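# Close the black box by pressing its halves together

## Task

Bring the black box's two halves together so they mate, push them until the box is shut, and finish with neither hand in contact with the box.

## Robot and tools

ROBOT. Two arms on a table: left_arm, based near (-0.006, +0.334, -0.001) m, and right_arm, near (+0.023, -0.240, -0.002) m. Each ends in a sixteen-motor hand with index, middle and ring fingers plus a thumb. right_arm has a right hand; left_arm has its mirror-image left hand. A fixed post stands behind the arms. Six cameras: cam_head_left, cam_head_right, cam_high, cam_low, cam_left_wrist, cam_right_wrist (all 672x504).

FRAMES. Poses, velocities and offsets all use the scene frame: origin at table-top height midway between the nominal bases, +x out over the table, +z up, +y toward left_arm. Each hand has a hand point with its own axes. +z runs along the straight fingers toward the tips, and the tips reach about z = +0.12 m. +y points out of the palm face; the face sits at y = -0.063. Bending fingers first swing their tips toward +y. On the right hand +x points away from the thumb; on the left hand +x points toward it. A rigid mast near the wrist on the palm side can strike objects. Reported positions may be a few cm off. The right elbow sags under load, so aim it higher than you want it to end up.

THE 48-NUMBER ROW. Both tools that move things take rows of 48 numbers, each in [-1, 1], covering both arms even if only one moves. The order is: left dx, dy, dz, rx, ry, rz; then 16 left motor goals; left current_limit; left speed; then the same 24 numbers for the right arm. Motor order is index_mcp, index_abd, index_pip, index_dip, middle_mcp, middle_abd, middle_pip, middle_dip, ring_mcp, ring_abd, ring_pip, ring_dip, thumb_cmc, thumb_axl, thumb_mcp, thumb_ipl.
- Pose numbers are offsets, not poses. They are measured from that arm's Hand target at the start of the action, along the scene axes, with 1.0 = 0.6 m or 180 degrees. rx, ry, rz form one rotation vector, applied about the Hand target position. All six at 0 means nothing new for that arm. Sending the same offset again moves the hand further.
- Motor numbers are absolute goal angles, scaled between each hinge's two stops. Toward -1 curls the digit. The straight values are: _mcp +0.75, _abd 0.00, _pip +0.58, _dip +0.70, thumb_cmc +0.71, thumb_axl +0.68, thumb_mcp +0.23, thumb_ipl +0.17. A 0 is a real goal, not a hold. To leave a hand unchanged, send back its hand_goal, hand_current_limit and hand_speed.
- current_limit caps every motor's current, linear from 0 mA at -1 to 550 mA at +1. speed sets how fast the set-points move: (speed+1)/2 of 8.5 rad/s. Both start at +0.4 and -0.6, and the last values sent stay in force.

TOOLS.
- execute_actions(actions, cameras): actions is a list of actions. Each action is a table of up to 15 rows, one per 1/30 s step; if it has fewer rows, the last row is held until step 15. Every row in an action counts from the same start pose. An empty list returns camera images. cameras is a list of names, ["all"] or [].
- move(target, speed, blend, blocking, cameras): drives each hand point in a straight line. target is one 48-number row or a list of up to 15 rows. Every row's offsets count from the Hand targets at the start of the move, not from the previous row. speed is in m/s, from 0.002 to 4.3, default 0.25; turning is limited to twice that in rad/s. blend is in metres and rounds corners between listed targets; 0 stops at each one. The whole move is capped at 10 s. blocking=false returns after about 0.5 s while the move carries on. The move does not avoid obstacles, and the hands lag and overshoot more at high speed.
- wait(seconds): 0 to 3600 s; sends no new commands.
- stop(): brakes a running move.
- zoom_image(camera, region=[x0,y0,x1,y1]): region in pixels, at most 504x504, on a camera from the most recent images.
- read_manual(section): licence texts only.
- finished_scene(): ends the scene for good.

RESULTS. Each result gives per arm: end_effector_position (m), end_effector_quat_wxyz, Hand target (the base for the next offsets, after clipping), joint positions, velocities and torques, and motor temperatures. Per hand it gives hand_goal, hand_measured, hand_current_ma (positive pushes toward -1) and hand_state: moving; goal (within 0.02 of its goal); blocked (stopped short while still pushing); or overload (shut off). move adds a move: line. Endings include done (within 10 mm and 2 degrees), off_target, moving, held and fault. limits=paced means the pose was clipped; limits=held means steps were withheld. Each step, orientation commands are clipped to within 40 degrees of the measured orientation. A hand often stops short of its Hand target; the next execute_actions call, even with all zeros, asks for the target again. Failing that, send the remaining distance as an offset.

AVOID. Do not drop or fling parts, slam into things or push very hard. Never strike the table, the post or heavy objects. Never let anything fall off the table. Never squeeze one hand with the other, or clamp the two arms together; the clearance check does not guard the hands against each other. A motor at 495 mA or more for 5 s shuts down for 10 s, so lower current_limit when pressing. A blocked arm keeps pushing until you command it back past its hand point. Motors heat up when holding loads or reaching far. At 85 °C a MOTOR HOT line appears, and at 100 °C the arm goes limp for 30 to 60 s. After a HAND FAULT line, the remaining calls in that reply are skipped. The box must stay closed once the hands are released, and finish with both hands clear of it.

Each tool is called after ">>>" by a JSON object that holds its "name" and its "arguments".

## Session

>>> {"name": "execute_actions", "arguments": {"actions": []}}

Scene clock: 0.00 s.
left_arm: end_effector_position=(+0.4681, -0.0769, +0.2083) hand_goal=(+0.754, +0.000, +0.576, +0.696, +0.754, +0.000, +0.576, +0.696, +0.754, +0.000, +0.576, +0.696, +0.714, +0.678, +0.226, +0.168) hand_measured=(+0.7535, +0.0007, +0.5770, +0.6958, +0.7523, +0.0007, +0.5770, +0.6958, +0.7535, -0.0008, +0.5770, +0.6958, +0.7142, +0.6777, +0.2252, +0.1672) hand_current_ma=(-6, -6, +2, -5, +2, -2, -5, +2, -2, -13, +11, +4, -5, -4, +11, -7) hand_state=(goal, goal, goal, goal, goal, goal, goal, goal, goal, goal, goal, goal, goal, goal, goal, goal) hand_current_limit=0.40 hand_speed=-0.60 end_effector_quat_wxyz=(+0.145, +0.977, +0.113, -0.108) | right_arm: end_effector_position=(+0.5503, -0.3200, +0.2324) hand_goal=(+0.754, +0.000, +0.576, +0.696, +0.754, +0.000, +0.576, +0.696, +0.754, +0.000, +0.576, +0.696, +0.714, +0.678, +0.226, +0.168) hand_measured=(+0.7523, +0.0007, +0.5770, +0.6958, +0.7523, +0.0007, +0.5770, +0.6958, +0.7535, +0.0007, +0.5770, +0.6971, +0.7142, +0.6777, +0.2262, +0.1672) hand_current_ma=(+0, +1, -6, +5, -15, +5, +1, +5, -3, +17, +1, +2, +10, +15, +9, +4) hand_state=(goal, goal, goal, goal, goal, goal, goal, goal, goal, goal, goal, goal, goal, goal, goal, goal) hand_current_limit=0.40 hand_speed=-0.60 end_effector_quat_wxyz=(+0.090, +0.043, +0.937, -0.334)
Joint positions: left_arm=[-0.552 1.769 1.612 -1.404 0.363 0.791] | right_arm=[-0.135 1.522 1.454 -1.262 0.671 -1.637]
Joint velocities: within noise
Joint torques (N m): no reading
Motor temperatures (°C): left_arm=[30 32 34 28 30 31] | right_arm=[31 32 29 31 33 30]
Heat: left arm: hottest elbow 34 °C; right arm: hottest wrist yaw 33 °C.
Hand target: left_arm +0.4731, -0.0799, +0.2108; +0.148, +0.977, +0.112, -0.104 | right_arm +0.5573, -0.3204, +0.2428; +0.102, +0.047, +0.936, -0.334

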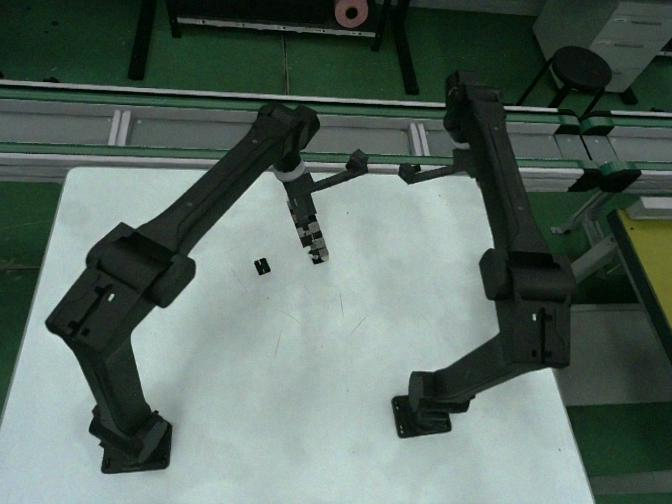

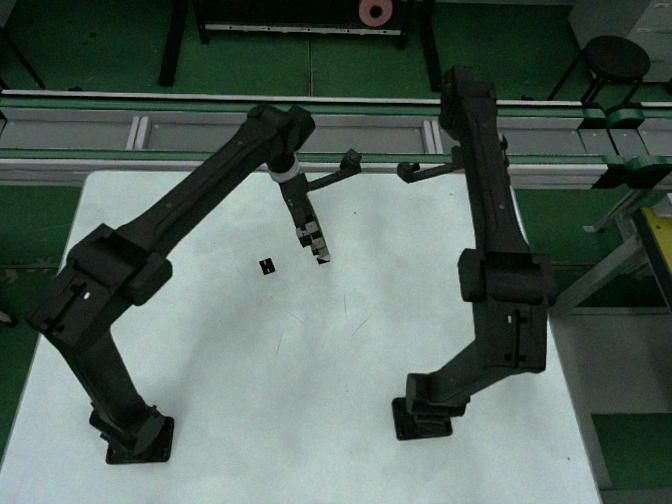

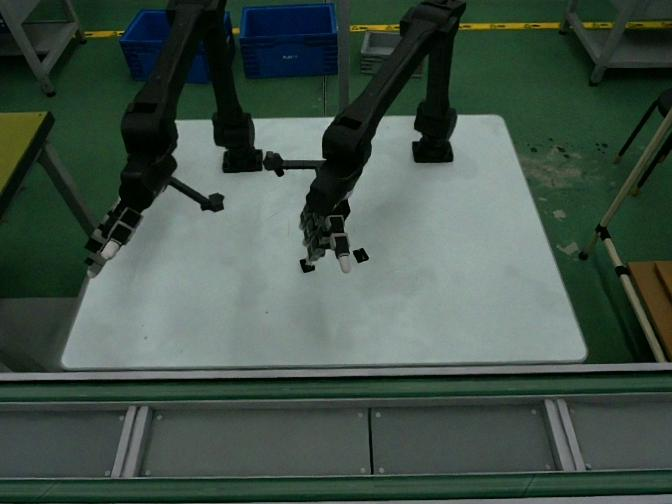

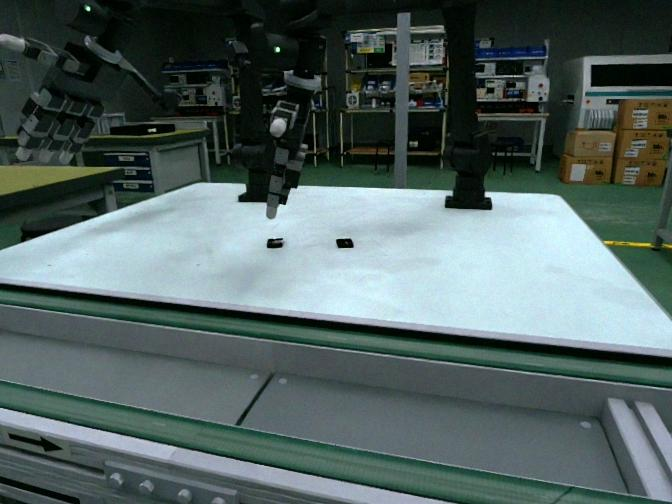

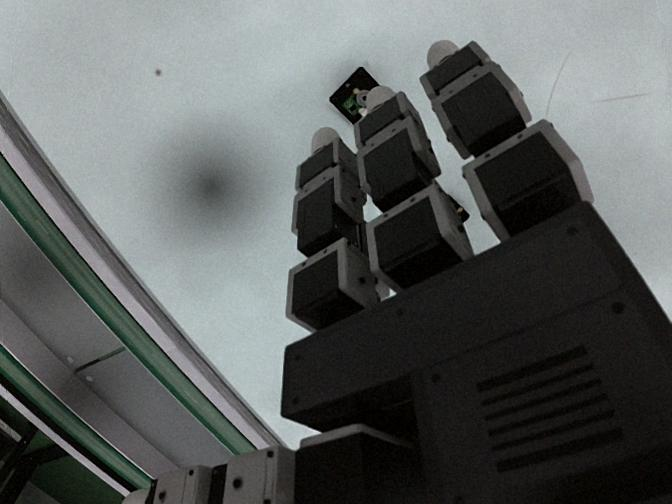

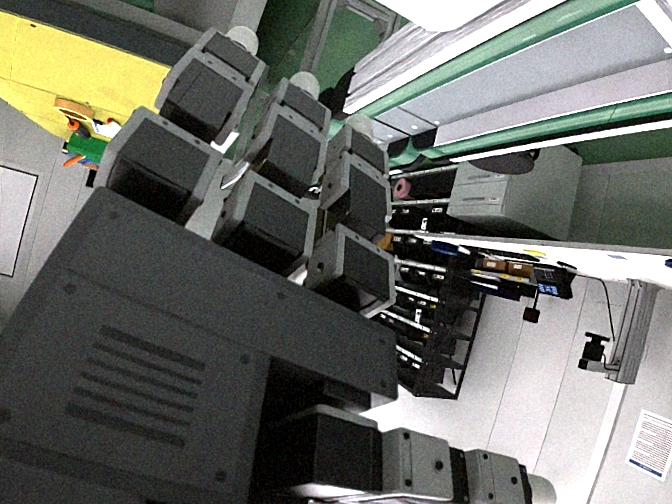

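>>> {"name": "zoom_image", "arguments": {"camera": "cam_low", "region": [240, 190, 380, 270]}}

>>> {"name": "zoom_image", "arguments": {"camera": "cam_head_left", "region": [220, 210, 360, 310]}}

>>> {"name": "zoom_image", "arguments": {"camera": "cam_left_wrist", "region": [290, 40, 490, 240]}}

>>> {"name": "zoom_image", "arguments": {"camera": "cam_high", "region": [270, 200, 400, 290]}}

Scaled by 3.600 from the camera's image (finer frame: 960x720).

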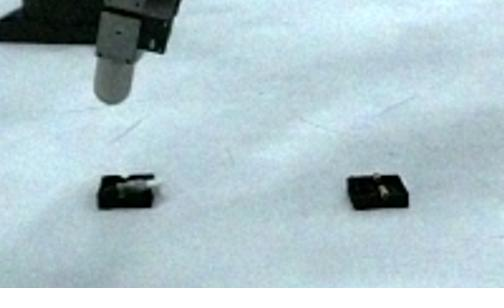

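Scaled by 3.600 from the camera's image (finer frame: 960x720).

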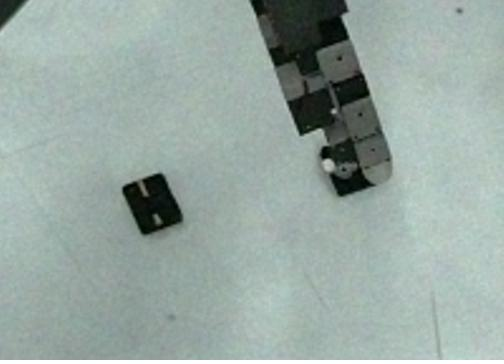

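Scaled by 2.520 from the camera's image (finer frame: 960x720).

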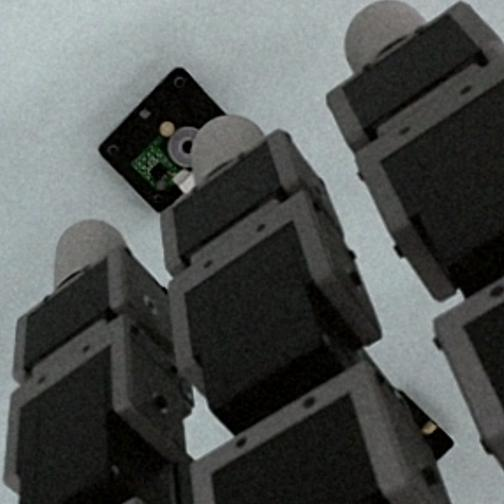

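Scaled by 3.877 from the camera's image (finer frame: 960x720).

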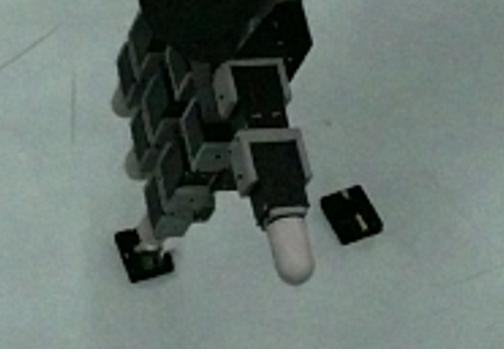

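>>> {"name": "move", "arguments": {"target": [0, 0.1, 0.2, 0,0,0, 0.754, 0, 0.576, 0.696, 0.754, 0, 0.576, 0.696, 0.754, 0, 0.576, 0.696, 0.714, 0.678, 0.226, 0.168, 0.4, -0.6, 0,0,0,0,0,0, 0.754, 0, 0.576, 0.696, 0.754, 0, 0.576, 0.696, 0.754, 0, 0.576, 0.696, 0.714, 0.678, 0.226, 0.168, 0.4, -0.6], "cameras": ["all"]}}

Scene clock: 16.43 s.
left_arm: end_effector_position=(+0.4673, -0.0155, +0.3238) hand_goal=(+0.754, +0.000, +0.576, +0.696, +0.754, +0.000, +0.576, +0.696, +0.754, +0.000, +0.576, +0.696, +0.714, +0.678, +0.226, +0.168) hand_measured=(+0.7535, +0.0007, +0.5770, +0.6971, +0.7535, -0.0008, +0.5770, +0.6958, +0.7535, +0.0007, +0.5770, +0.6958, +0.7154, +0.6767, +0.2232, +0.1681) hand_current_ma=(-2, -5, +8, -6, +6, +3, +3, -9, -2, -6, +12, -3, -3, -3, +9, +11) hand_state=(goal, goal, goal, goal, goal, goal, goal, goal, goal, goal, goal, goal, goal, goal, goal, goal) hand_current_limit=0.40 hand_speed=-0.60 end_effector_quat_wxyz=(+0.150, +0.976, +0.122, -0.102) | right_arm: end_effector_position=(+0.5503, -0.3200, +0.2324) hand_goal=(+0.754, +0.000, +0.576, +0.696, +0.754, +0.000, +0.576, +0.696, +0.754, +0.000, +0.576, +0.696, +0.714, +0.678, +0.226, +0.168) hand_measured=(+0.7414, +0.0007, +0.5770, +0.6958, +0.7414, -0.0008, +0.5770, +0.6958, +0.7414, +0.0007, +0.5770, +0.6958, +0.7054, +0.6767, +0.2242, +0.1672) hand_current_ma=(+4, +6, +1, +1, -6, +6, +0, +10, +4, +6, +17, +1, +6, +9, +2, -13) hand_state=(goal, goal, goal, goal, goal, goal, goal, goal, goal, goal, goal, goal, goal, goal, goal, goal) hand_current_limit=0.40 hand_speed=-0.60 end_effector_quat_wxyz=(+0.090, +0.043, +0.937, -0.334)
Joint positions: left_arm=[-0.452 1.674 1.786 -1.693 0.364 0.875] | right_arm=[-0.135 1.522 1.454 -1.262 0.671 -1.637]
Joint torques (N m): left_arm=[-0.44 -12.69 11.48 0.01 0.66 0.13] | right_arm=[1.08 -17.2 11.66 1.11 0.73 0.07]
Heat: left arm: hottest elbow 37 °C; right arm: hottest wrist yaw 34 °C.
Hand target: left_arm +0.4732, -0.0198, +0.3308; +0.148, +0.977, +0.113, -0.104 | right_arm +0.5573, -0.3204, +0.2428; +0.102, +0.047, +0.936, -0.334
Off the commanded pose: left_arm 0.010 m, 1 deg | right_arm 0.013 m, 1 deg.
joint sent to its limit (left arm) — joint 4 (wrist pitch), lower limit. The joint targets still meet the commanded pose.
move: done

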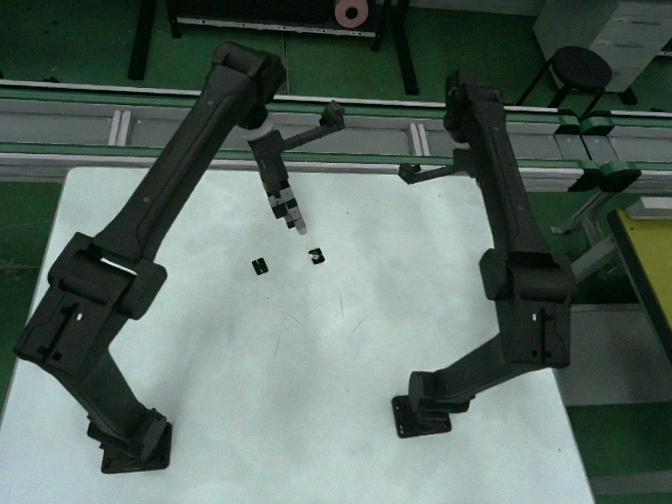

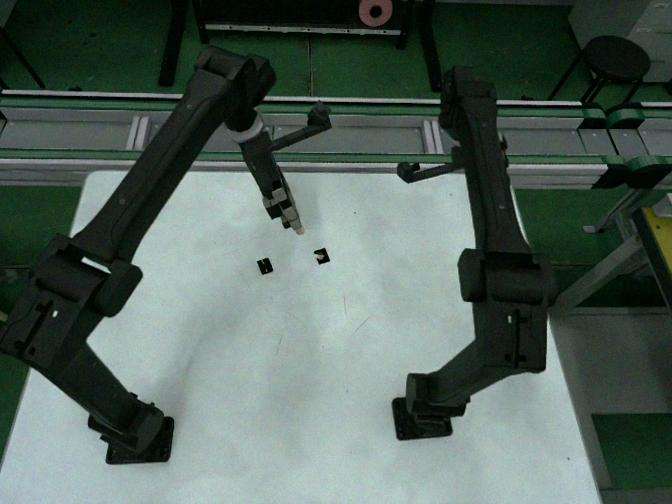

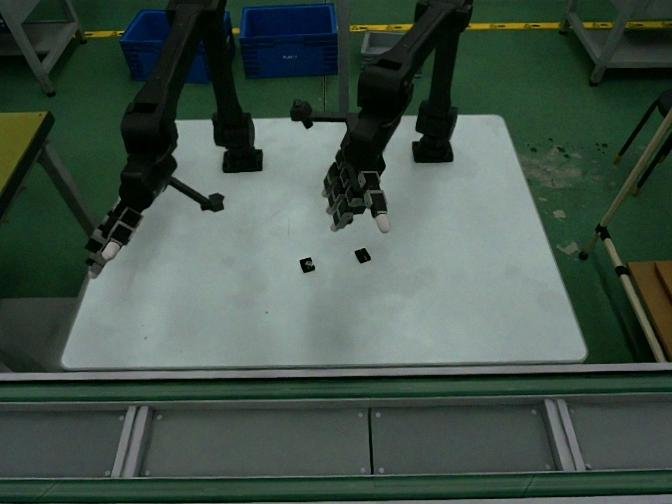

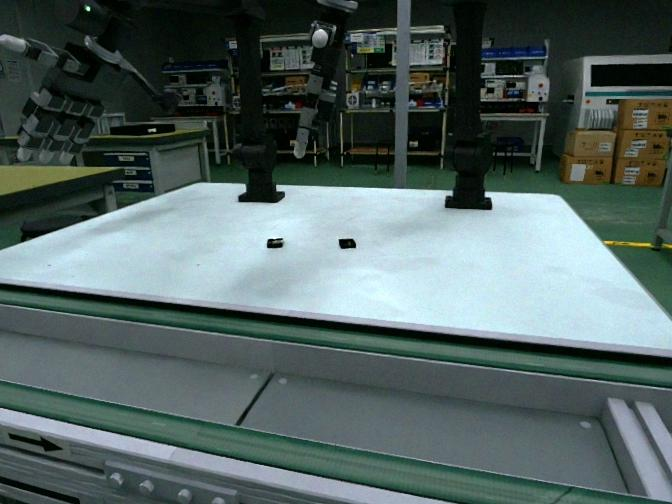

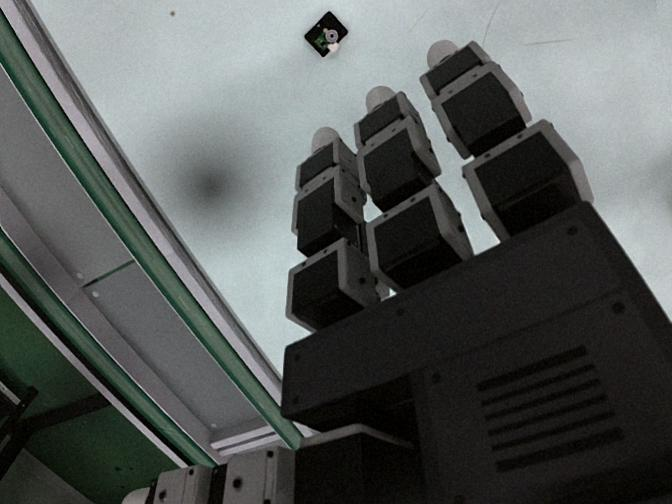

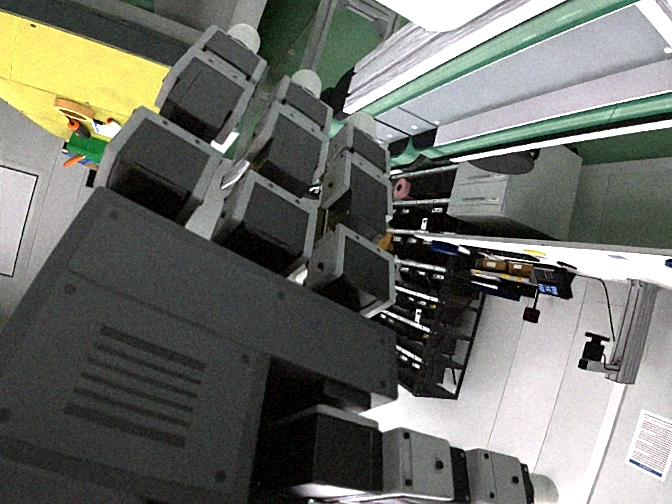

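>>> {"name": "zoom_image", "arguments": {"camera": "cam_head_left", "region": [235, 235, 345, 295]}}

>>> {"name": "zoom_image", "arguments": {"camera": "cam_left_wrist", "region": [280, 0, 370, 70]}}

>>> {"name": "zoom_image", "arguments": {"camera": "cam_high", "region": [290, 240, 380, 280]}}

>>> {"name": "zoom_image", "arguments": {"camera": "cam_low", "region": [250, 220, 370, 270]}}

Scaled by 4.582 from the camera's image (finer frame: 960x720).

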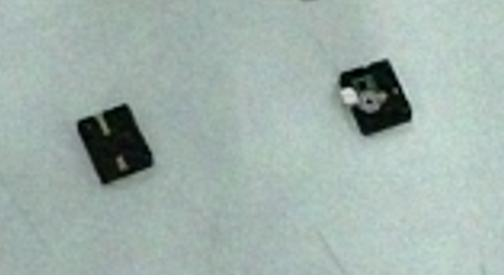

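Scaled by 5.600 from the camera's image (finer frame: 960x720).

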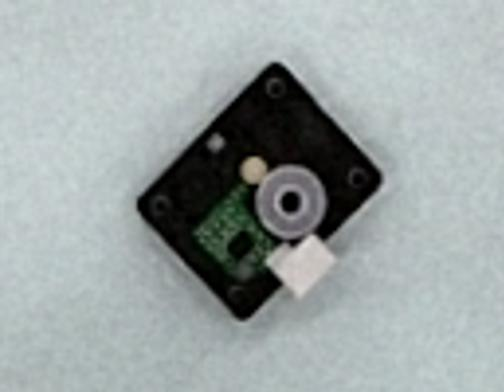

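Scaled by 5.600 from the camera's image (finer frame: 960x720).

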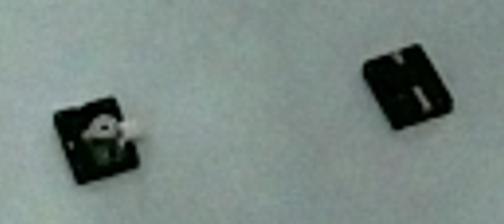

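Scaled by 4.200 from the camera's image (finer frame: 960x720).

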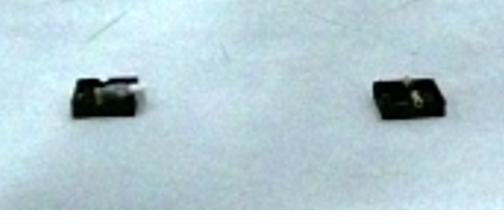

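>>> {"name": "move", "arguments": {"target": [-0.03, 0.18, -0.08, 0,0,0, 0.754, 0, 0.576, 0.696, 0.754, 0, 0.576, 0.696, 0.754, 0, 0.576, 0.696, 0.714, 0.678, 0.226, 0.168, 0.4, -0.6, 0,0,0,0,0,0, 0.754, 0, 0.576, 0.696, 0.754, 0, 0.576, 0.696, 0.754, 0, 0.576, 0.696, 0.714, 0.678, 0.226, 0.168, 0.4, -0.6], "cameras": ["cam_left_wrist","cam_head_left"]}}

Scene clock: 20.90 s.
left_arm: end_effector_position=(+0.4607, +0.0918, +0.2848) hand_goal=(+0.754, +0.000, +0.576, +0.696, +0.754, +0.000, +0.576, +0.696, +0.754, +0.000, +0.576, +0.696, +0.714, +0.678, +0.226, +0.168) hand_measured=(+0.7571, +0.0007, +0.5770, +0.6958, +0.7535, +0.0007, +0.5757, +0.6958, +0.7559, +0.0007, +0.5770, +0.6958, +0.7142, +0.6767, +0.2232, +0.1672) hand_current_ma=(-12, -2, -9, +10, +12, +1, +0, -12, +1, -15, +7, +15, -7, +2, +6, -3) hand_state=(goal, goal, goal, goal, goal, goal, goal, goal, goal, goal, goal, goal, goal, goal, goal, goal) hand_current_limit=0.40 hand_speed=-0.60 end_effector_quat_wxyz=(+0.146, +0.976, +0.123, -0.105) | right_arm: end_effector_position=(+0.5503, -0.3200, +0.2324) hand_goal=(+0.754, +0.000, +0.576, +0.696, +0.754, +0.000, +0.576, +0.696, +0.754, +0.000, +0.576, +0.696, +0.714, +0.678, +0.226, +0.168) hand_measured=(+0.7414, -0.0008, +0.5770, +0.6958, +0.7414, +0.0007, +0.5757, +0.6958, +0.7426, +0.0007, +0.5770, +0.6958, +0.7067, +0.6777, +0.2232, +0.1672) hand_current_ma=(+15, -19, -7, +17, -5, -1, -3, +9, -2, -2, +7, +2, +15, +11, -2, -6) hand_state=(goal, goal, goal, goal, goal, goal, goal, goal, goal, goal, goal, goal, goal, goal, goal, goal) hand_current_limit=0.40 hand_speed=-0.60 end_effector_quat_wxyz=(+0.090, +0.043, +0.937, -0.334)
Joint positions: left_arm=[-0.25 1.573 1.562 -1.654 0.35 1.091] | right_arm=[-0.135 1.522 1.454 -1.262 0.671 -1.637]
Joint torques (N m): left_arm=[-0.85 -13.98 7.51 0.51 0.63 0.13] | right_arm=[1.08 -16.91 11.71 1.06 0.7 0.07]
Motor temperatures (°C): left_arm=[30 34 39 28 31 31] | right_arm=[31 33 34 31 34 30]
Heat: left arm: hottest elbow 39 °C; right arm: hottest elbow 34 °C.
Hand target: left_arm +0.4552, +0.0882, +0.2829; +0.148, +0.977, +0.113, -0.104 | right_arm +0.5573, -0.3204, +0.2428; +0.102, +0.047, +0.936, -0.334
Off the commanded pose: left_arm 0.007 m, 1 deg | right_arm 0.013 m, 1 deg.
move: done
Images, in order (width x height): cam_head_left 672x504, cam_left_wrist 672x504.

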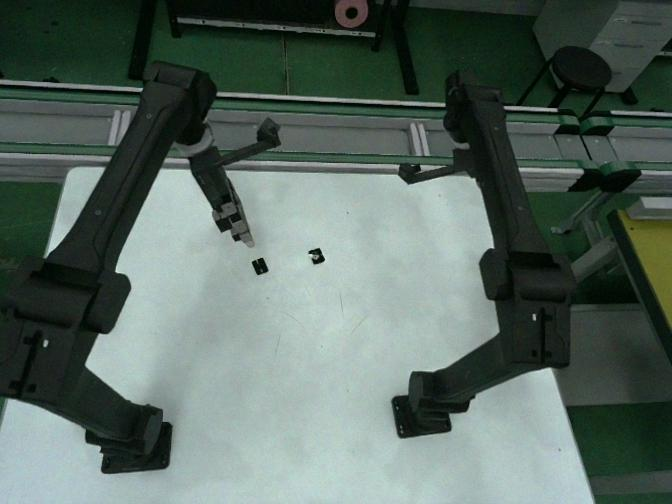

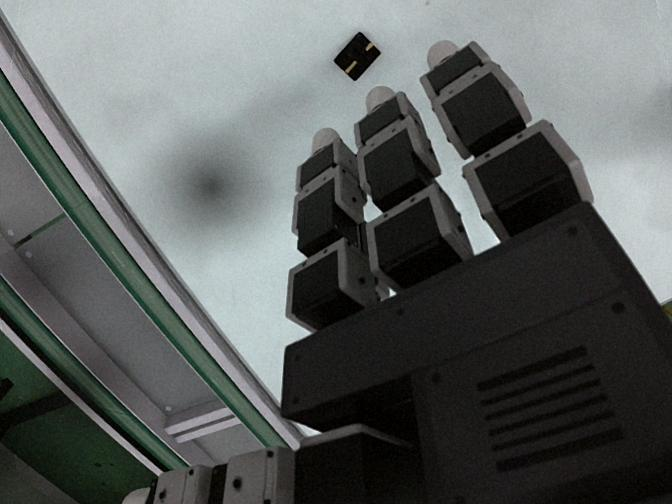

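>>> {"name": "zoom_image", "arguments": {"camera": "cam_left_wrist", "region": [320, 20, 400, 90]}}

>>> {"name": "zoom_image", "arguments": {"camera": "cam_head_left", "region": [240, 240, 340, 290]}}

Scaled by 6.300 from the camera's image (finer frame: 960x720).

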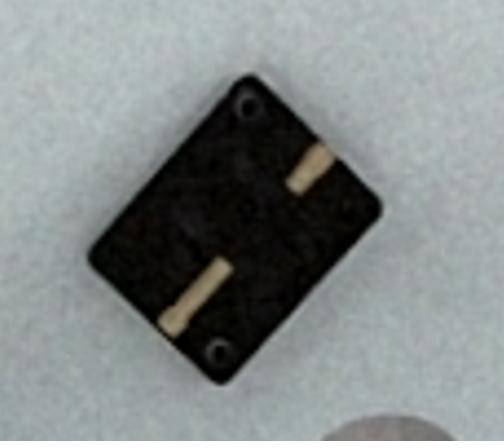

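Scaled by 5.040 from the camera's image (finer frame: 960x720).

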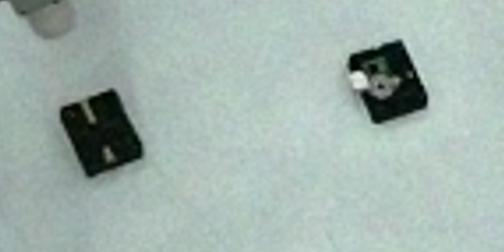

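>>> {"name": "move", "arguments": {"target": [0, 0, -0.18, 0,0,0, 0.754, 0, 0.576, 0.696, 0.754, 0, 0.576, 0.696, 0.754, 0, 0.576, 0.696, 0.714, 0.678, 0.226, 0.168, 0.4, -0.6, 0,0,0,0,0,0, 0.754, 0, 0.576, 0.696, 0.754, 0, 0.576, 0.696, 0.754, 0, 0.576, 0.696, 0.714, 0.678, 0.226, 0.168, 0.4, -0.6], "cameras": ["cam_left_wrist","cam_head_left"]}}

>>> {"name": "zoom_image", "arguments": {"camera": "cam_left_wrist", "region": [330, 30, 430, 130]}}

Scene clock: 25.77 s.
left_arm: end_effector_position=(+0.4580, +0.0922, +0.1843) hand_goal=(+0.754, +0.000, +0.576, +0.696, +0.754, +0.000, +0.576, +0.696, +0.754, +0.000, +0.576, +0.696, +0.714, +0.678, +0.226, +0.168) hand_measured=(+0.7571, -0.0008, +0.5770, +0.6958, +0.7535, +0.0007, +0.5770, +0.6958, +0.7547, -0.0008, +0.5770, +0.6958, +0.7154, +0.6777, +0.2222, +0.1672) hand_current_ma=(+4, -6, -14, -3, +6, +4, +7, -10, -3, -5, +11, -3, -13, -8, +1, +2) hand_state=(goal, goal, goal, goal, goal, goal, goal, goal, goal, goal, goal, goal, goal, goal, goal, goal) hand_current_limit=0.40 hand_speed=-0.60 end_effector_quat_wxyz=(+0.149, +0.976, +0.120, -0.099) | right_arm: end_effector_position=(+0.5503, -0.3200, +0.2324) hand_goal=(+0.754, +0.000, +0.576, +0.696, +0.754, +0.000, +0.576, +0.696, +0.754, +0.000, +0.576, +0.696, +0.714, +0.678, +0.226, +0.168) hand_measured=(+0.7414, -0.0008, +0.5770, +0.6958, +0.7414, +0.0007, +0.5757, +0.6958, +0.7426, +0.0007, +0.5770, +0.6958, +0.7067, +0.6767, +0.2242, +0.1681) hand_current_ma=(+5, -14, -8, +2, -9, +14, -12, +1, -3, +18, +10, -2, -7, -5, -12, -4) hand_state=(goal, goal, goal, goal, goal, goal, goal, goal, goal, goal, goal, goal, goal, goal, goal, goal) hand_current_limit=0.40 hand_speed=-0.60 end_effector_quat_wxyz=(+0.090, +0.043, +0.937, -0.334)
Joint positions: left_arm=[-0.25 1.596 1.321 -1.376 0.351 1.094] | right_arm=[-0.135 1.522 1.454 -1.262 0.671 -1.637]
Joint torques (N m): left_arm=[-1.08 -12.04 7.46 0.44 0.66 0.1] | right_arm=[1.32 -16.79 11.67 1.16 0.72 0.08]
Heat: left arm: hottest elbow 39 °C; right arm: hottest elbow 35 °C.
Hand target: left_arm +0.4552, +0.0883, +0.1748; +0.148, +0.977, +0.113, -0.104 | right_arm +0.5573, -0.3204, +0.2428; +0.102, +0.047, +0.936, -0.334
Off the commanded pose: left_arm 0.011 m, 1 deg | right_arm 0.013 m, 1 deg.
move: off_target (left_arm)
Images, in order (width x height): cam_head_left 672x504, cam_left_wrist 672x504.

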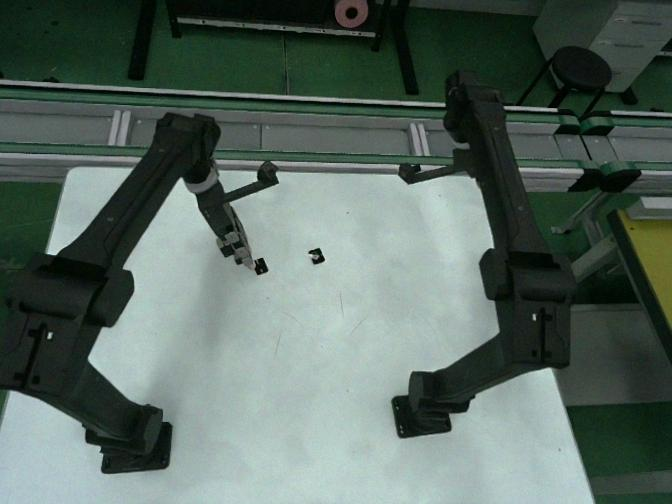

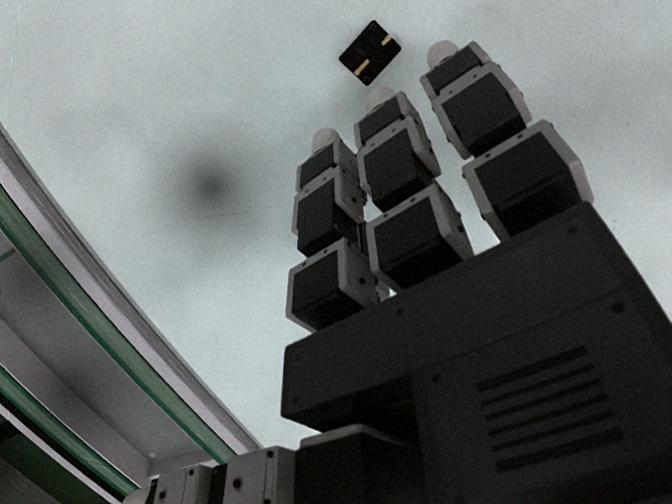

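Scaled by 5.040 from the camera's image (finer frame: 960x720).

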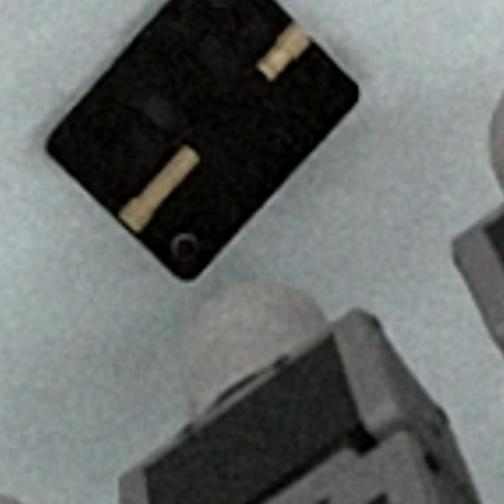

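>>> {"name": "move", "arguments": {"target": [0, 0.2, 0.02, -0.2,0,0, 0.754, 0, 0.576, 0.696, 0.754, 0, 0.576, 0.696, 0.754, 0, 0.576, 0.696, 0.714, 0.678, 0.226, 0.168, 0.4, -0.6, 0,0,0,0,0,0, 0.754, 0, 0.576, 0.696, 0.754, 0, 0.576, 0.696, 0.754, 0, 0.576, 0.696, 0.714, 0.678, 0.226, 0.168, 0.4, -0.6], "cameras": ["cam_left_wrist","cam_head_left"]}}

Scene clock: 32.67 s.
left_arm: end_effector_position=(+0.4561, +0.2087, +0.1940) hand_goal=(+0.754, +0.000, +0.576, +0.696, +0.754, +0.000, +0.576, +0.696, +0.754, +0.000, +0.576, +0.696, +0.714, +0.678, +0.226, +0.168) hand_measured=(+0.7607, -0.0008, +0.5770, +0.6971, +0.7631, -0.0008, +0.5770, +0.6958, +0.7607, +0.0007, +0.5770, +0.6958, +0.7205, +0.6767, +0.2232, +0.1681) hand_current_ma=(+4, -5, -9, -5, +5, -11, +5, +4, -7, -5, +9, +2, -2, -6, +21, +9) hand_state=(goal, goal, goal, goal, goal, goal, goal, goal, goal, goal, goal, goal, goal, goal, goal, goal) hand_current_limit=0.40 hand_speed=-0.60 end_effector_quat_wxyz=(+0.441, +0.886, +0.075, -0.122) | right_arm: end_effector_position=(+0.5503, -0.3200, +0.2324) hand_goal=(+0.754, +0.000, +0.576, +0.696, +0.754, +0.000, +0.576, +0.696, +0.754, +0.000, +0.576, +0.696, +0.714, +0.678, +0.226, +0.168) hand_measured=(+0.7414, -0.0008, +0.5770, +0.6958, +0.7414, +0.0007, +0.5757, +0.6958, +0.7438, +0.0007, +0.5770, +0.6958, +0.7067, +0.6777, +0.2232, +0.1672) hand_current_ma=(+14, +1, -11, -22, -25, -7, -9, +18, -3, +11, +8, +10, +10, +0, +6, +17) hand_state=(goal, goal, goal, goal, goal, goal, goal, goal, goal, goal, goal, goal, goal, goal, goal, goal) hand_current_limit=0.40 hand_speed=-0.60 end_effector_quat_wxyz=(+0.090, +0.043, +0.937, -0.334)
Joint positions: left_arm=[0.14 1.731 1.213 -1.479 0.879 1.75] | right_arm=[-0.135 1.522 1.454 -1.262 0.671 -1.637]
Joint torques (N m): left_arm=[-1.03 -11.69 6.98 -1.21 1.2 0.13] | right_arm=[1.08 -16.73 11.64 1.09 0.71 0.05]
Heat: left arm: hottest elbow 40 °C; right arm: hottest elbow 36 °C.
Hand target: left_arm +0.4553, +0.2083, +0.1869; +0.443, +0.884, +0.075, -0.134 | right_arm +0.5573, -0.3204, +0.2428; +0.102, +0.047, +0.936, -0.334
Off the commanded pose: left_arm 0.007 m, 1 deg | right_arm 0.013 m, 1 deg.
move: done
Images, in order (width x height): cam_head_left 672x504, cam_left_wrist 672x504.

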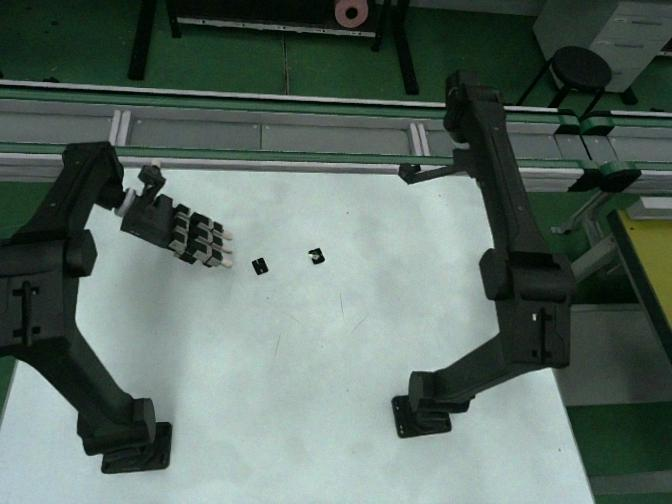

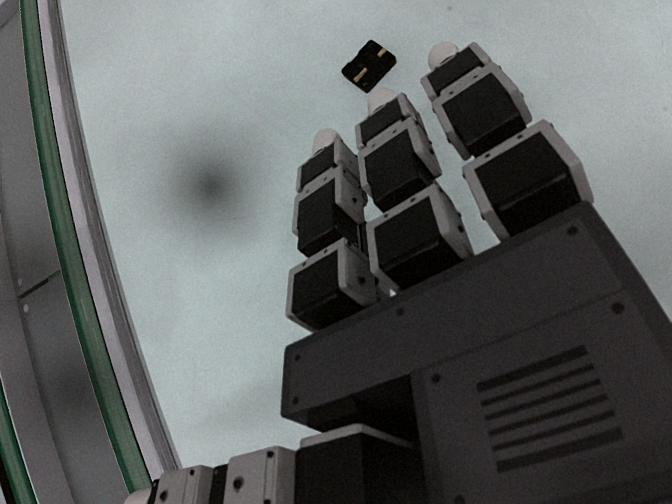

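>>> {"name": "zoom_image", "arguments": {"camera": "cam_left_wrist", "region": [330, 25, 410, 105]}}

Scaled by 6.300 from the camera's image (finer frame: 960x720).

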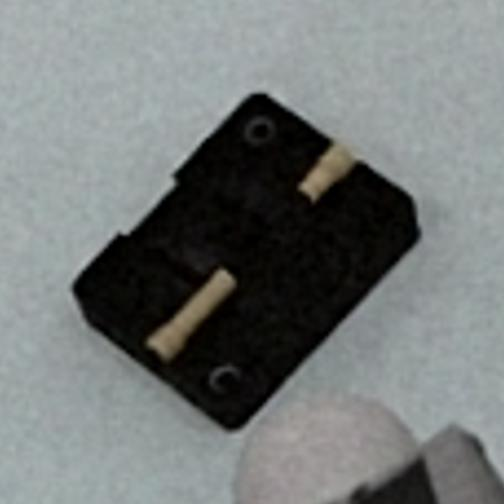

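>>> {"name": "move", "arguments": {"target": [-0.2, 0.35, 0.25, 0,0,0, 0.754, 0, 0.576, 0.696, 0.754, 0, 0.576, 0.696, 0.754, 0, 0.576, 0.696, 0.714, 0.678, 0.226, 0.168, 0.4, -0.6, 0,0,0.05,0,0,0, 0.754, 0, 0.576, 0.696, 0.754, 0, 0.576, 0.696, 0.754, 0, 0.576, 0.696, 0.714, 0.678, 0.226, 0.168, 0.4, -0.6], "cameras": ["cam_high"]}}

>>> {"name": "move", "arguments": {"target": [0,0,0,0,0,0, 0.754, 0, 0.576, 0.696, 0.754, 0, 0.576, 0.696, 0.754, 0, 0.576, 0.696, 0.714, 0.678, 0.226, 0.168, 0.4, -0.6, -0.263,0.579,0,0.2073,0.0959,0.114, 0.754, 0.133, 0.576, 0.696, 0.754, -0.133, 0.576, 0.696, 0.62, -0.133, 0.576, 0.696, 0.714, 0.678, 0.226, 0.168, 0.4, -0.6], "cameras": ["all"]}}

Scene clock: 53.30 s.
left_arm: end_effector_position=(+0.3363, +0.4193, +0.3353) hand_goal=(+0.754, +0.000, +0.576, +0.696, +0.754, +0.000, +0.576, +0.696, +0.754, +0.000, +0.576, +0.696, +0.714, +0.678, +0.226, +0.168) hand_measured=(+0.7607, -0.0066, +0.5770, +0.6958, +0.7619, -0.0096, +0.5770, +0.6971, +0.7607, -0.0096, +0.5770, +0.6971, +0.7217, +0.6777, +0.2232, +0.1681) hand_current_ma=(-5, -9, -9, +4, +3, -4, +0, -7, +12, -5, +18, +9, -3, -3, -1, -6) hand_state=(goal, goal, goal, goal, goal, goal, goal, goal, goal, goal, goal, goal, goal, goal, goal, goal) hand_current_limit=0.40 hand_speed=-0.60 end_effector_quat_wxyz=(+0.349, +0.912, +0.177, +0.126) | right_arm: end_effector_position=(+0.5488, -0.3198, +0.2515) hand_goal=(+0.754, +0.000, +0.576, +0.696, +0.754, +0.000, +0.576, +0.696, +0.754, +0.000, +0.576, +0.696, +0.714, +0.678, +0.226, +0.168) hand_measured=(+0.7426, +0.0007, +0.5770, +0.6958, +0.7402, -0.0008, +0.5770, +0.6958, +0.7426, -0.0008, +0.5770, +0.6958, +0.7067, +0.6777, +0.2242, +0.1681) hand_current_ma=(+5, -11, +6, -8, -6, +19, -29, +8, -8, -1, -4, +5, +1, -2, +1, -20) hand_state=(goal, goal, goal, goal, goal, goal, goal, goal, goal, goal, goal, goal, goal, goal, goal, goal) hand_current_limit=0.40 hand_speed=-0.60 end_effector_quat_wxyz=(+0.086, +0.042, +0.938, -0.334)
Joint positions: left_arm=[0.778 1.271 1.168 -1.693 0.733 2.056] | right_arm=[-0.135 1.522 1.506 -1.323 0.671 -1.637]
Joint torques (N m): left_arm=[-1.14 -6.71 9.01 -0.81 0.99 0.05] | right_arm=[1.26 -17.14 13.67 0.5 0.72 0.07]
Motor temperatures (°C): left_arm=[30 35 40 28 32 31] | right_arm=[31 34 39 31 34 30]
Heat: left arm: hottest elbow 40 °C; right arm: hottest elbow 39 °C.
Hand target: left_arm +0.3353, +0.4183, +0.3370; +0.442, +0.884, +0.075, -0.133 | right_arm +0.5573, -0.3204, +0.2728; +0.102, +0.047, +0.936, -0.334
Off the commanded pose: left_arm 0.002 m, 34 deg | right_arm 0.023 m, 2 deg.
joint sent to its limit (left arm) — joint 4 (wrist pitch), lower limit. The joint targets are off in orientation, not in position.
move: off_target (left_arm, right_arm)

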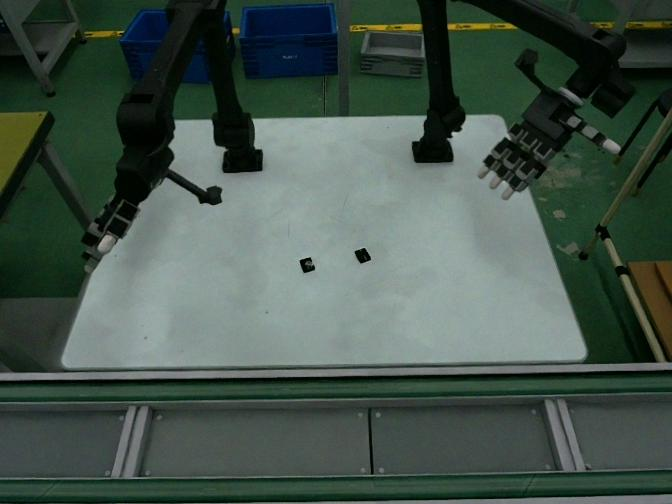

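Scene clock: 55.63 s.
left_arm: end_effector_position=(+0.3363, +0.4193, +0.3353) hand_goal=(+0.754, +0.000, +0.576, +0.696, +0.754, +0.000, +0.576, +0.696, +0.754, +0.000, +0.576, +0.696, +0.714, +0.678, +0.226, +0.168) hand_measured=(+0.7607, -0.0066, +0.5757, +0.6958, +0.7631, -0.0096, +0.5770, +0.6958, +0.7607, -0.0081, +0.5770, +0.6958, +0.7205, +0.6767, +0.2232, +0.1672) hand_current_ma=(-4, -10, -11, +4, -1, -7, +3, -13, +3, -10, +9, +7, -12, -4, +8, +11) hand_state=(goal, goal, goal, goal, goal, goal, goal, goal, goal, goal, goal, goal, goal, goal, goal, goal) hand_current_limit=0.40 hand_speed=-0.60 end_effector_quat_wxyz=(+0.349, +0.912, +0.177, +0.126) | right_arm: end_effector_position=(+0.4005, +0.0253, +0.2688) hand_goal=(+0.754, +0.134, +0.576, +0.696, +0.754, -0.132, +0.576, +0.696, +0.620, -0.132, +0.576, +0.696, +0.714, +0.678, +0.226, +0.168) hand_measured=(+0.7414, +0.1208, +0.5770, +0.6971, +0.7414, -0.1224, +0.5770, +0.6958, +0.6160, -0.1253, +0.5770, +0.6958, +0.7067, +0.6777, +0.2212, +0.1681) hand_current_ma=(-1, +16, -13, +2, -17, -11, +7, +21, -17, -8, -1, +8, +8, -3, +10, +10) hand_state=(goal, goal, goal, goal, goal, goal, goal, goal, goal, goal, goal, goal, goal, goal, goal, goal) hand_current_limit=0.40 hand_speed=-0.60 end_effector_quat_wxyz=(-0.005, -0.138, +0.990, -0.002)
Joint positions: left_arm=[0.778 1.271 1.168 -1.693 0.733 2.056] | right_arm=[0.378 1.439 1.449 -1.592 0.001 -1.409]
Joint torques (N m): left_arm=[-0.79 -7.3 8.85 -0.59 1.03 0.15] | right_arm=[1.38 -15.5 9.43 0.62 -0.03 0.02]
Heat: left arm: hottest elbow 40 °C; right arm: hottest elbow 39 °C.
Hand target: left_arm +0.3359, +0.4178, +0.3361; +0.349, +0.913, +0.170, +0.124 (not the last commanded pose) | right_arm +0.3995, +0.0268, +0.2729; +0.000, -0.136, +0.991, +0.000
Off the commanded pose: left_arm 0.002 m, 34 deg | right_arm 0.005 m, 1 deg.
joint at its limit (left arm) — joint 4 (wrist pitch), lower limit.
move: done

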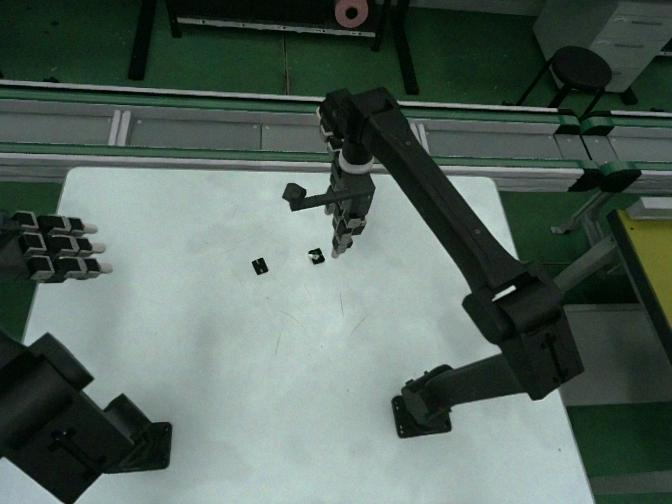

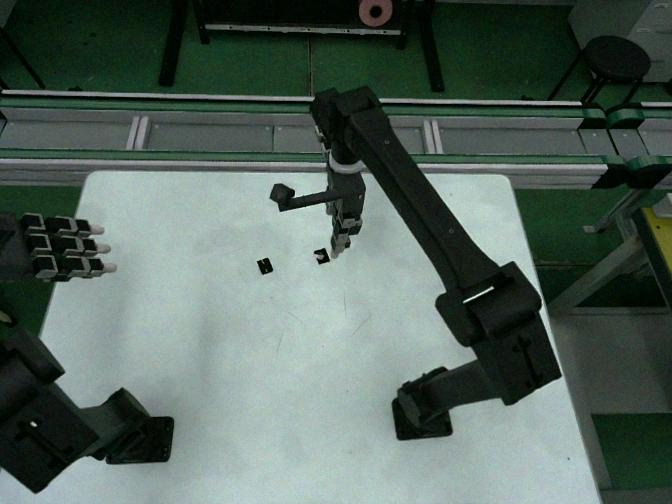

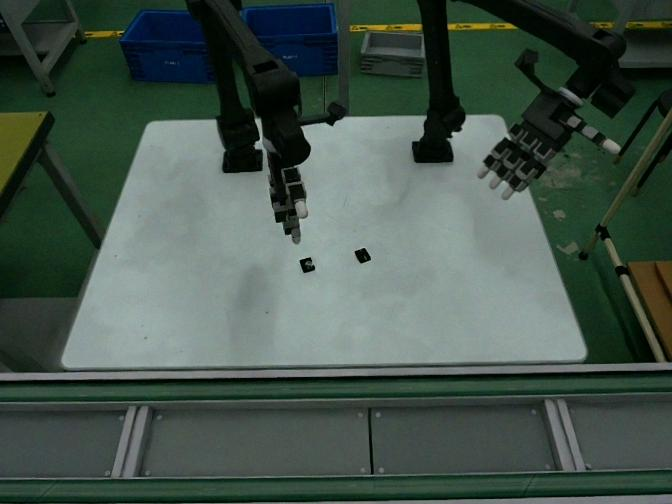

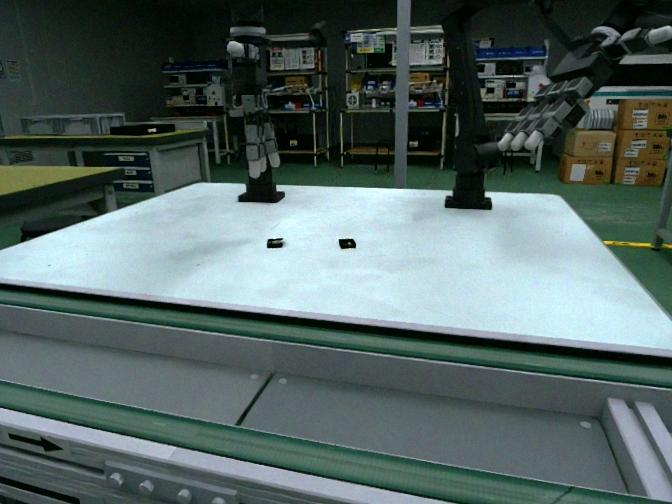

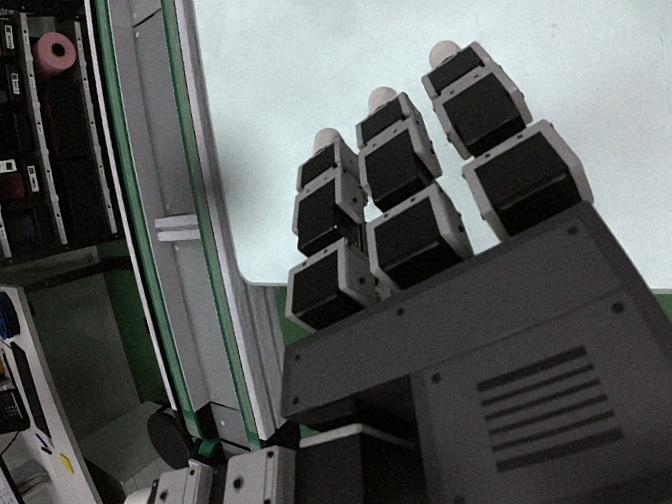

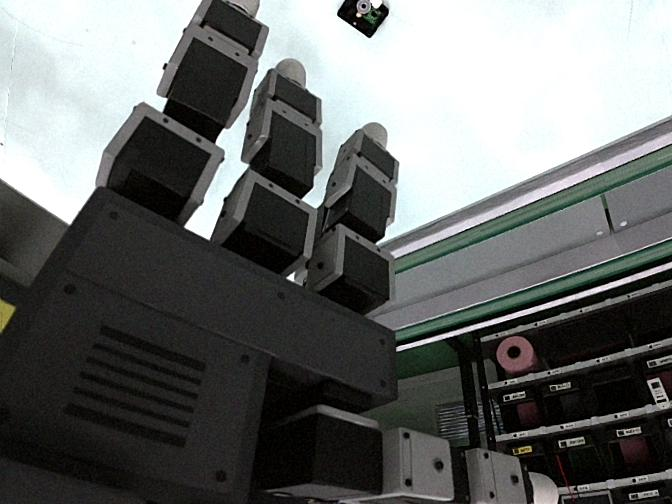

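>>> {"name": "zoom_image", "arguments": {"camera": "cam_right_wrist", "region": [320, 0, 410, 60]}}

Scaled by 5.600 from the camera's image (finer frame: 960x720).

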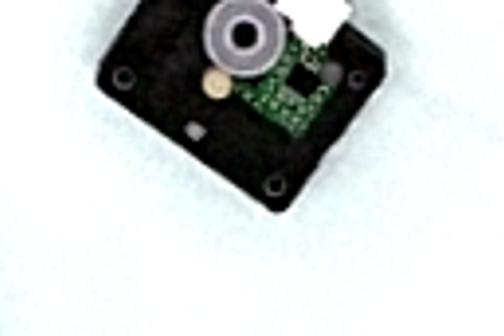

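>>> {"name": "move", "arguments": {"target": [0,0,0,0,0,0, 0.754, 0, 0.576, 0.696, 0.754, 0, 0.576, 0.696, 0.754, 0, 0.576, 0.696, 0.714, 0.678, 0.226, 0.168, 0.4, -0.6, -0.05,0.16,0.03,0,0,0, 0.754, 0.133, 0.576, 0.696, 0.754, -0.133, 0.576, 0.696, 0.62, -0.133, 0.576, 0.696, 0.714, 0.678, 0.226, 0.168, 0.4, -0.6], "cameras": ["cam_right_wrist"]}}

>>> {"name": "zoom_image", "arguments": {"camera": "cam_right_wrist", "region": [290, 0, 490, 120]}}

Scene clock: 61.77 s.
left_arm: end_effector_position=(+0.3363, +0.4193, +0.3353) hand_goal=(+0.754, +0.000, +0.576, +0.696, +0.754, +0.000, +0.576, +0.696, +0.754, +0.000, +0.576, +0.696, +0.714, +0.678, +0.226, +0.168) hand_measured=(+0.7607, -0.0066, +0.5782, +0.6945, +0.7619, -0.0096, +0.5770, +0.6958, +0.7595, -0.0096, +0.5757, +0.6958, +0.7205, +0.6788, +0.2222, +0.1672) hand_current_ma=(-5, -7, -10, +14, +7, -1, -1, -7, -13, -15, +10, +0, -4, +4, +12, +4) hand_state=(goal, goal, goal, goal, goal, goal, goal, goal, goal, goal, goal, goal, goal, goal, goal, goal) hand_current_limit=0.40 hand_speed=-0.60 end_effector_quat_wxyz=(+0.349, +0.912, +0.177, +0.126) | right_arm: end_effector_position=(+0.3606, +0.1171, +0.2814) hand_goal=(+0.754, +0.134, +0.576, +0.696, +0.754, -0.132, +0.576, +0.696, +0.620, -0.132, +0.576, +0.696, +0.714, +0.678, +0.226, +0.168) hand_measured=(+0.7450, +0.1208, +0.5770, +0.6945, +0.7426, -0.1209, +0.5770, +0.6958, +0.6184, -0.1253, +0.5770, +0.6958, +0.7117, +0.6767, +0.2203, +0.1681) hand_current_ma=(+10, -1, -14, -9, +3, -8, -31, -6, +0, +13, +1, +3, +10, +6, -12, -6) hand_state=(goal, goal, goal, goal, goal, goal, goal, goal, goal, goal, goal, goal, goal, goal, goal, goal) hand_current_limit=0.40 hand_speed=-0.60 end_effector_quat_wxyz=(-0.006, -0.141, +0.990, -0.002)
Joint positions: left_arm=[0.778 1.271 1.168 -1.693 0.733 2.056] | right_arm=[0.609 1.479 1.524 -1.627 -0.003 -1.182]
Joint torques (N m): left_arm=[-1.03 -6.71 9.05 -0.59 1.01 0.09] | right_arm=[1.26 -13.63 12.9 0.08 0.11 0.1]
Heat: left arm: hottest elbow 41 °C; right arm: hottest elbow 39 °C.
Hand target: left_arm +0.3359, +0.4178, +0.3361; +0.349, +0.913, +0.170, +0.124 | right_arm +0.3695, +0.1229, +0.2909; +0.000, -0.136, +0.991, +0.000
Off the commanded pose: left_arm 0.002 m, 1 deg | right_arm 0.014 m, 1 deg.
joint at its limit (left arm) — joint 4 (wrist pitch), lower limit.
move: off_target (right_arm)

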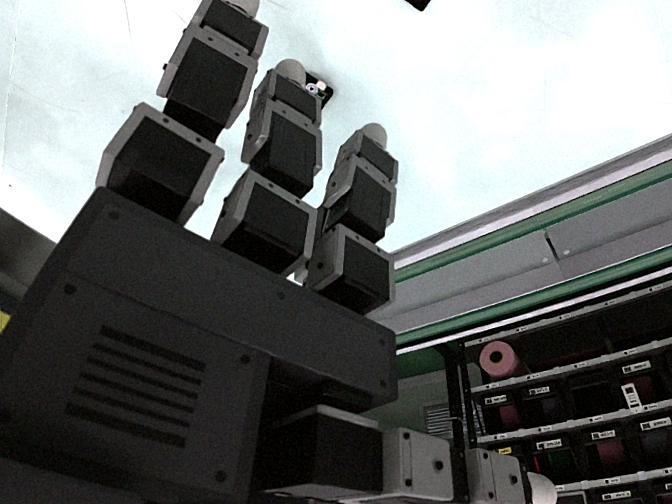

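Scaled by 2.520 from the camera's image (finer frame: 960x720).

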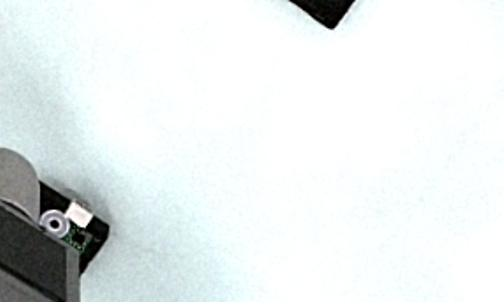

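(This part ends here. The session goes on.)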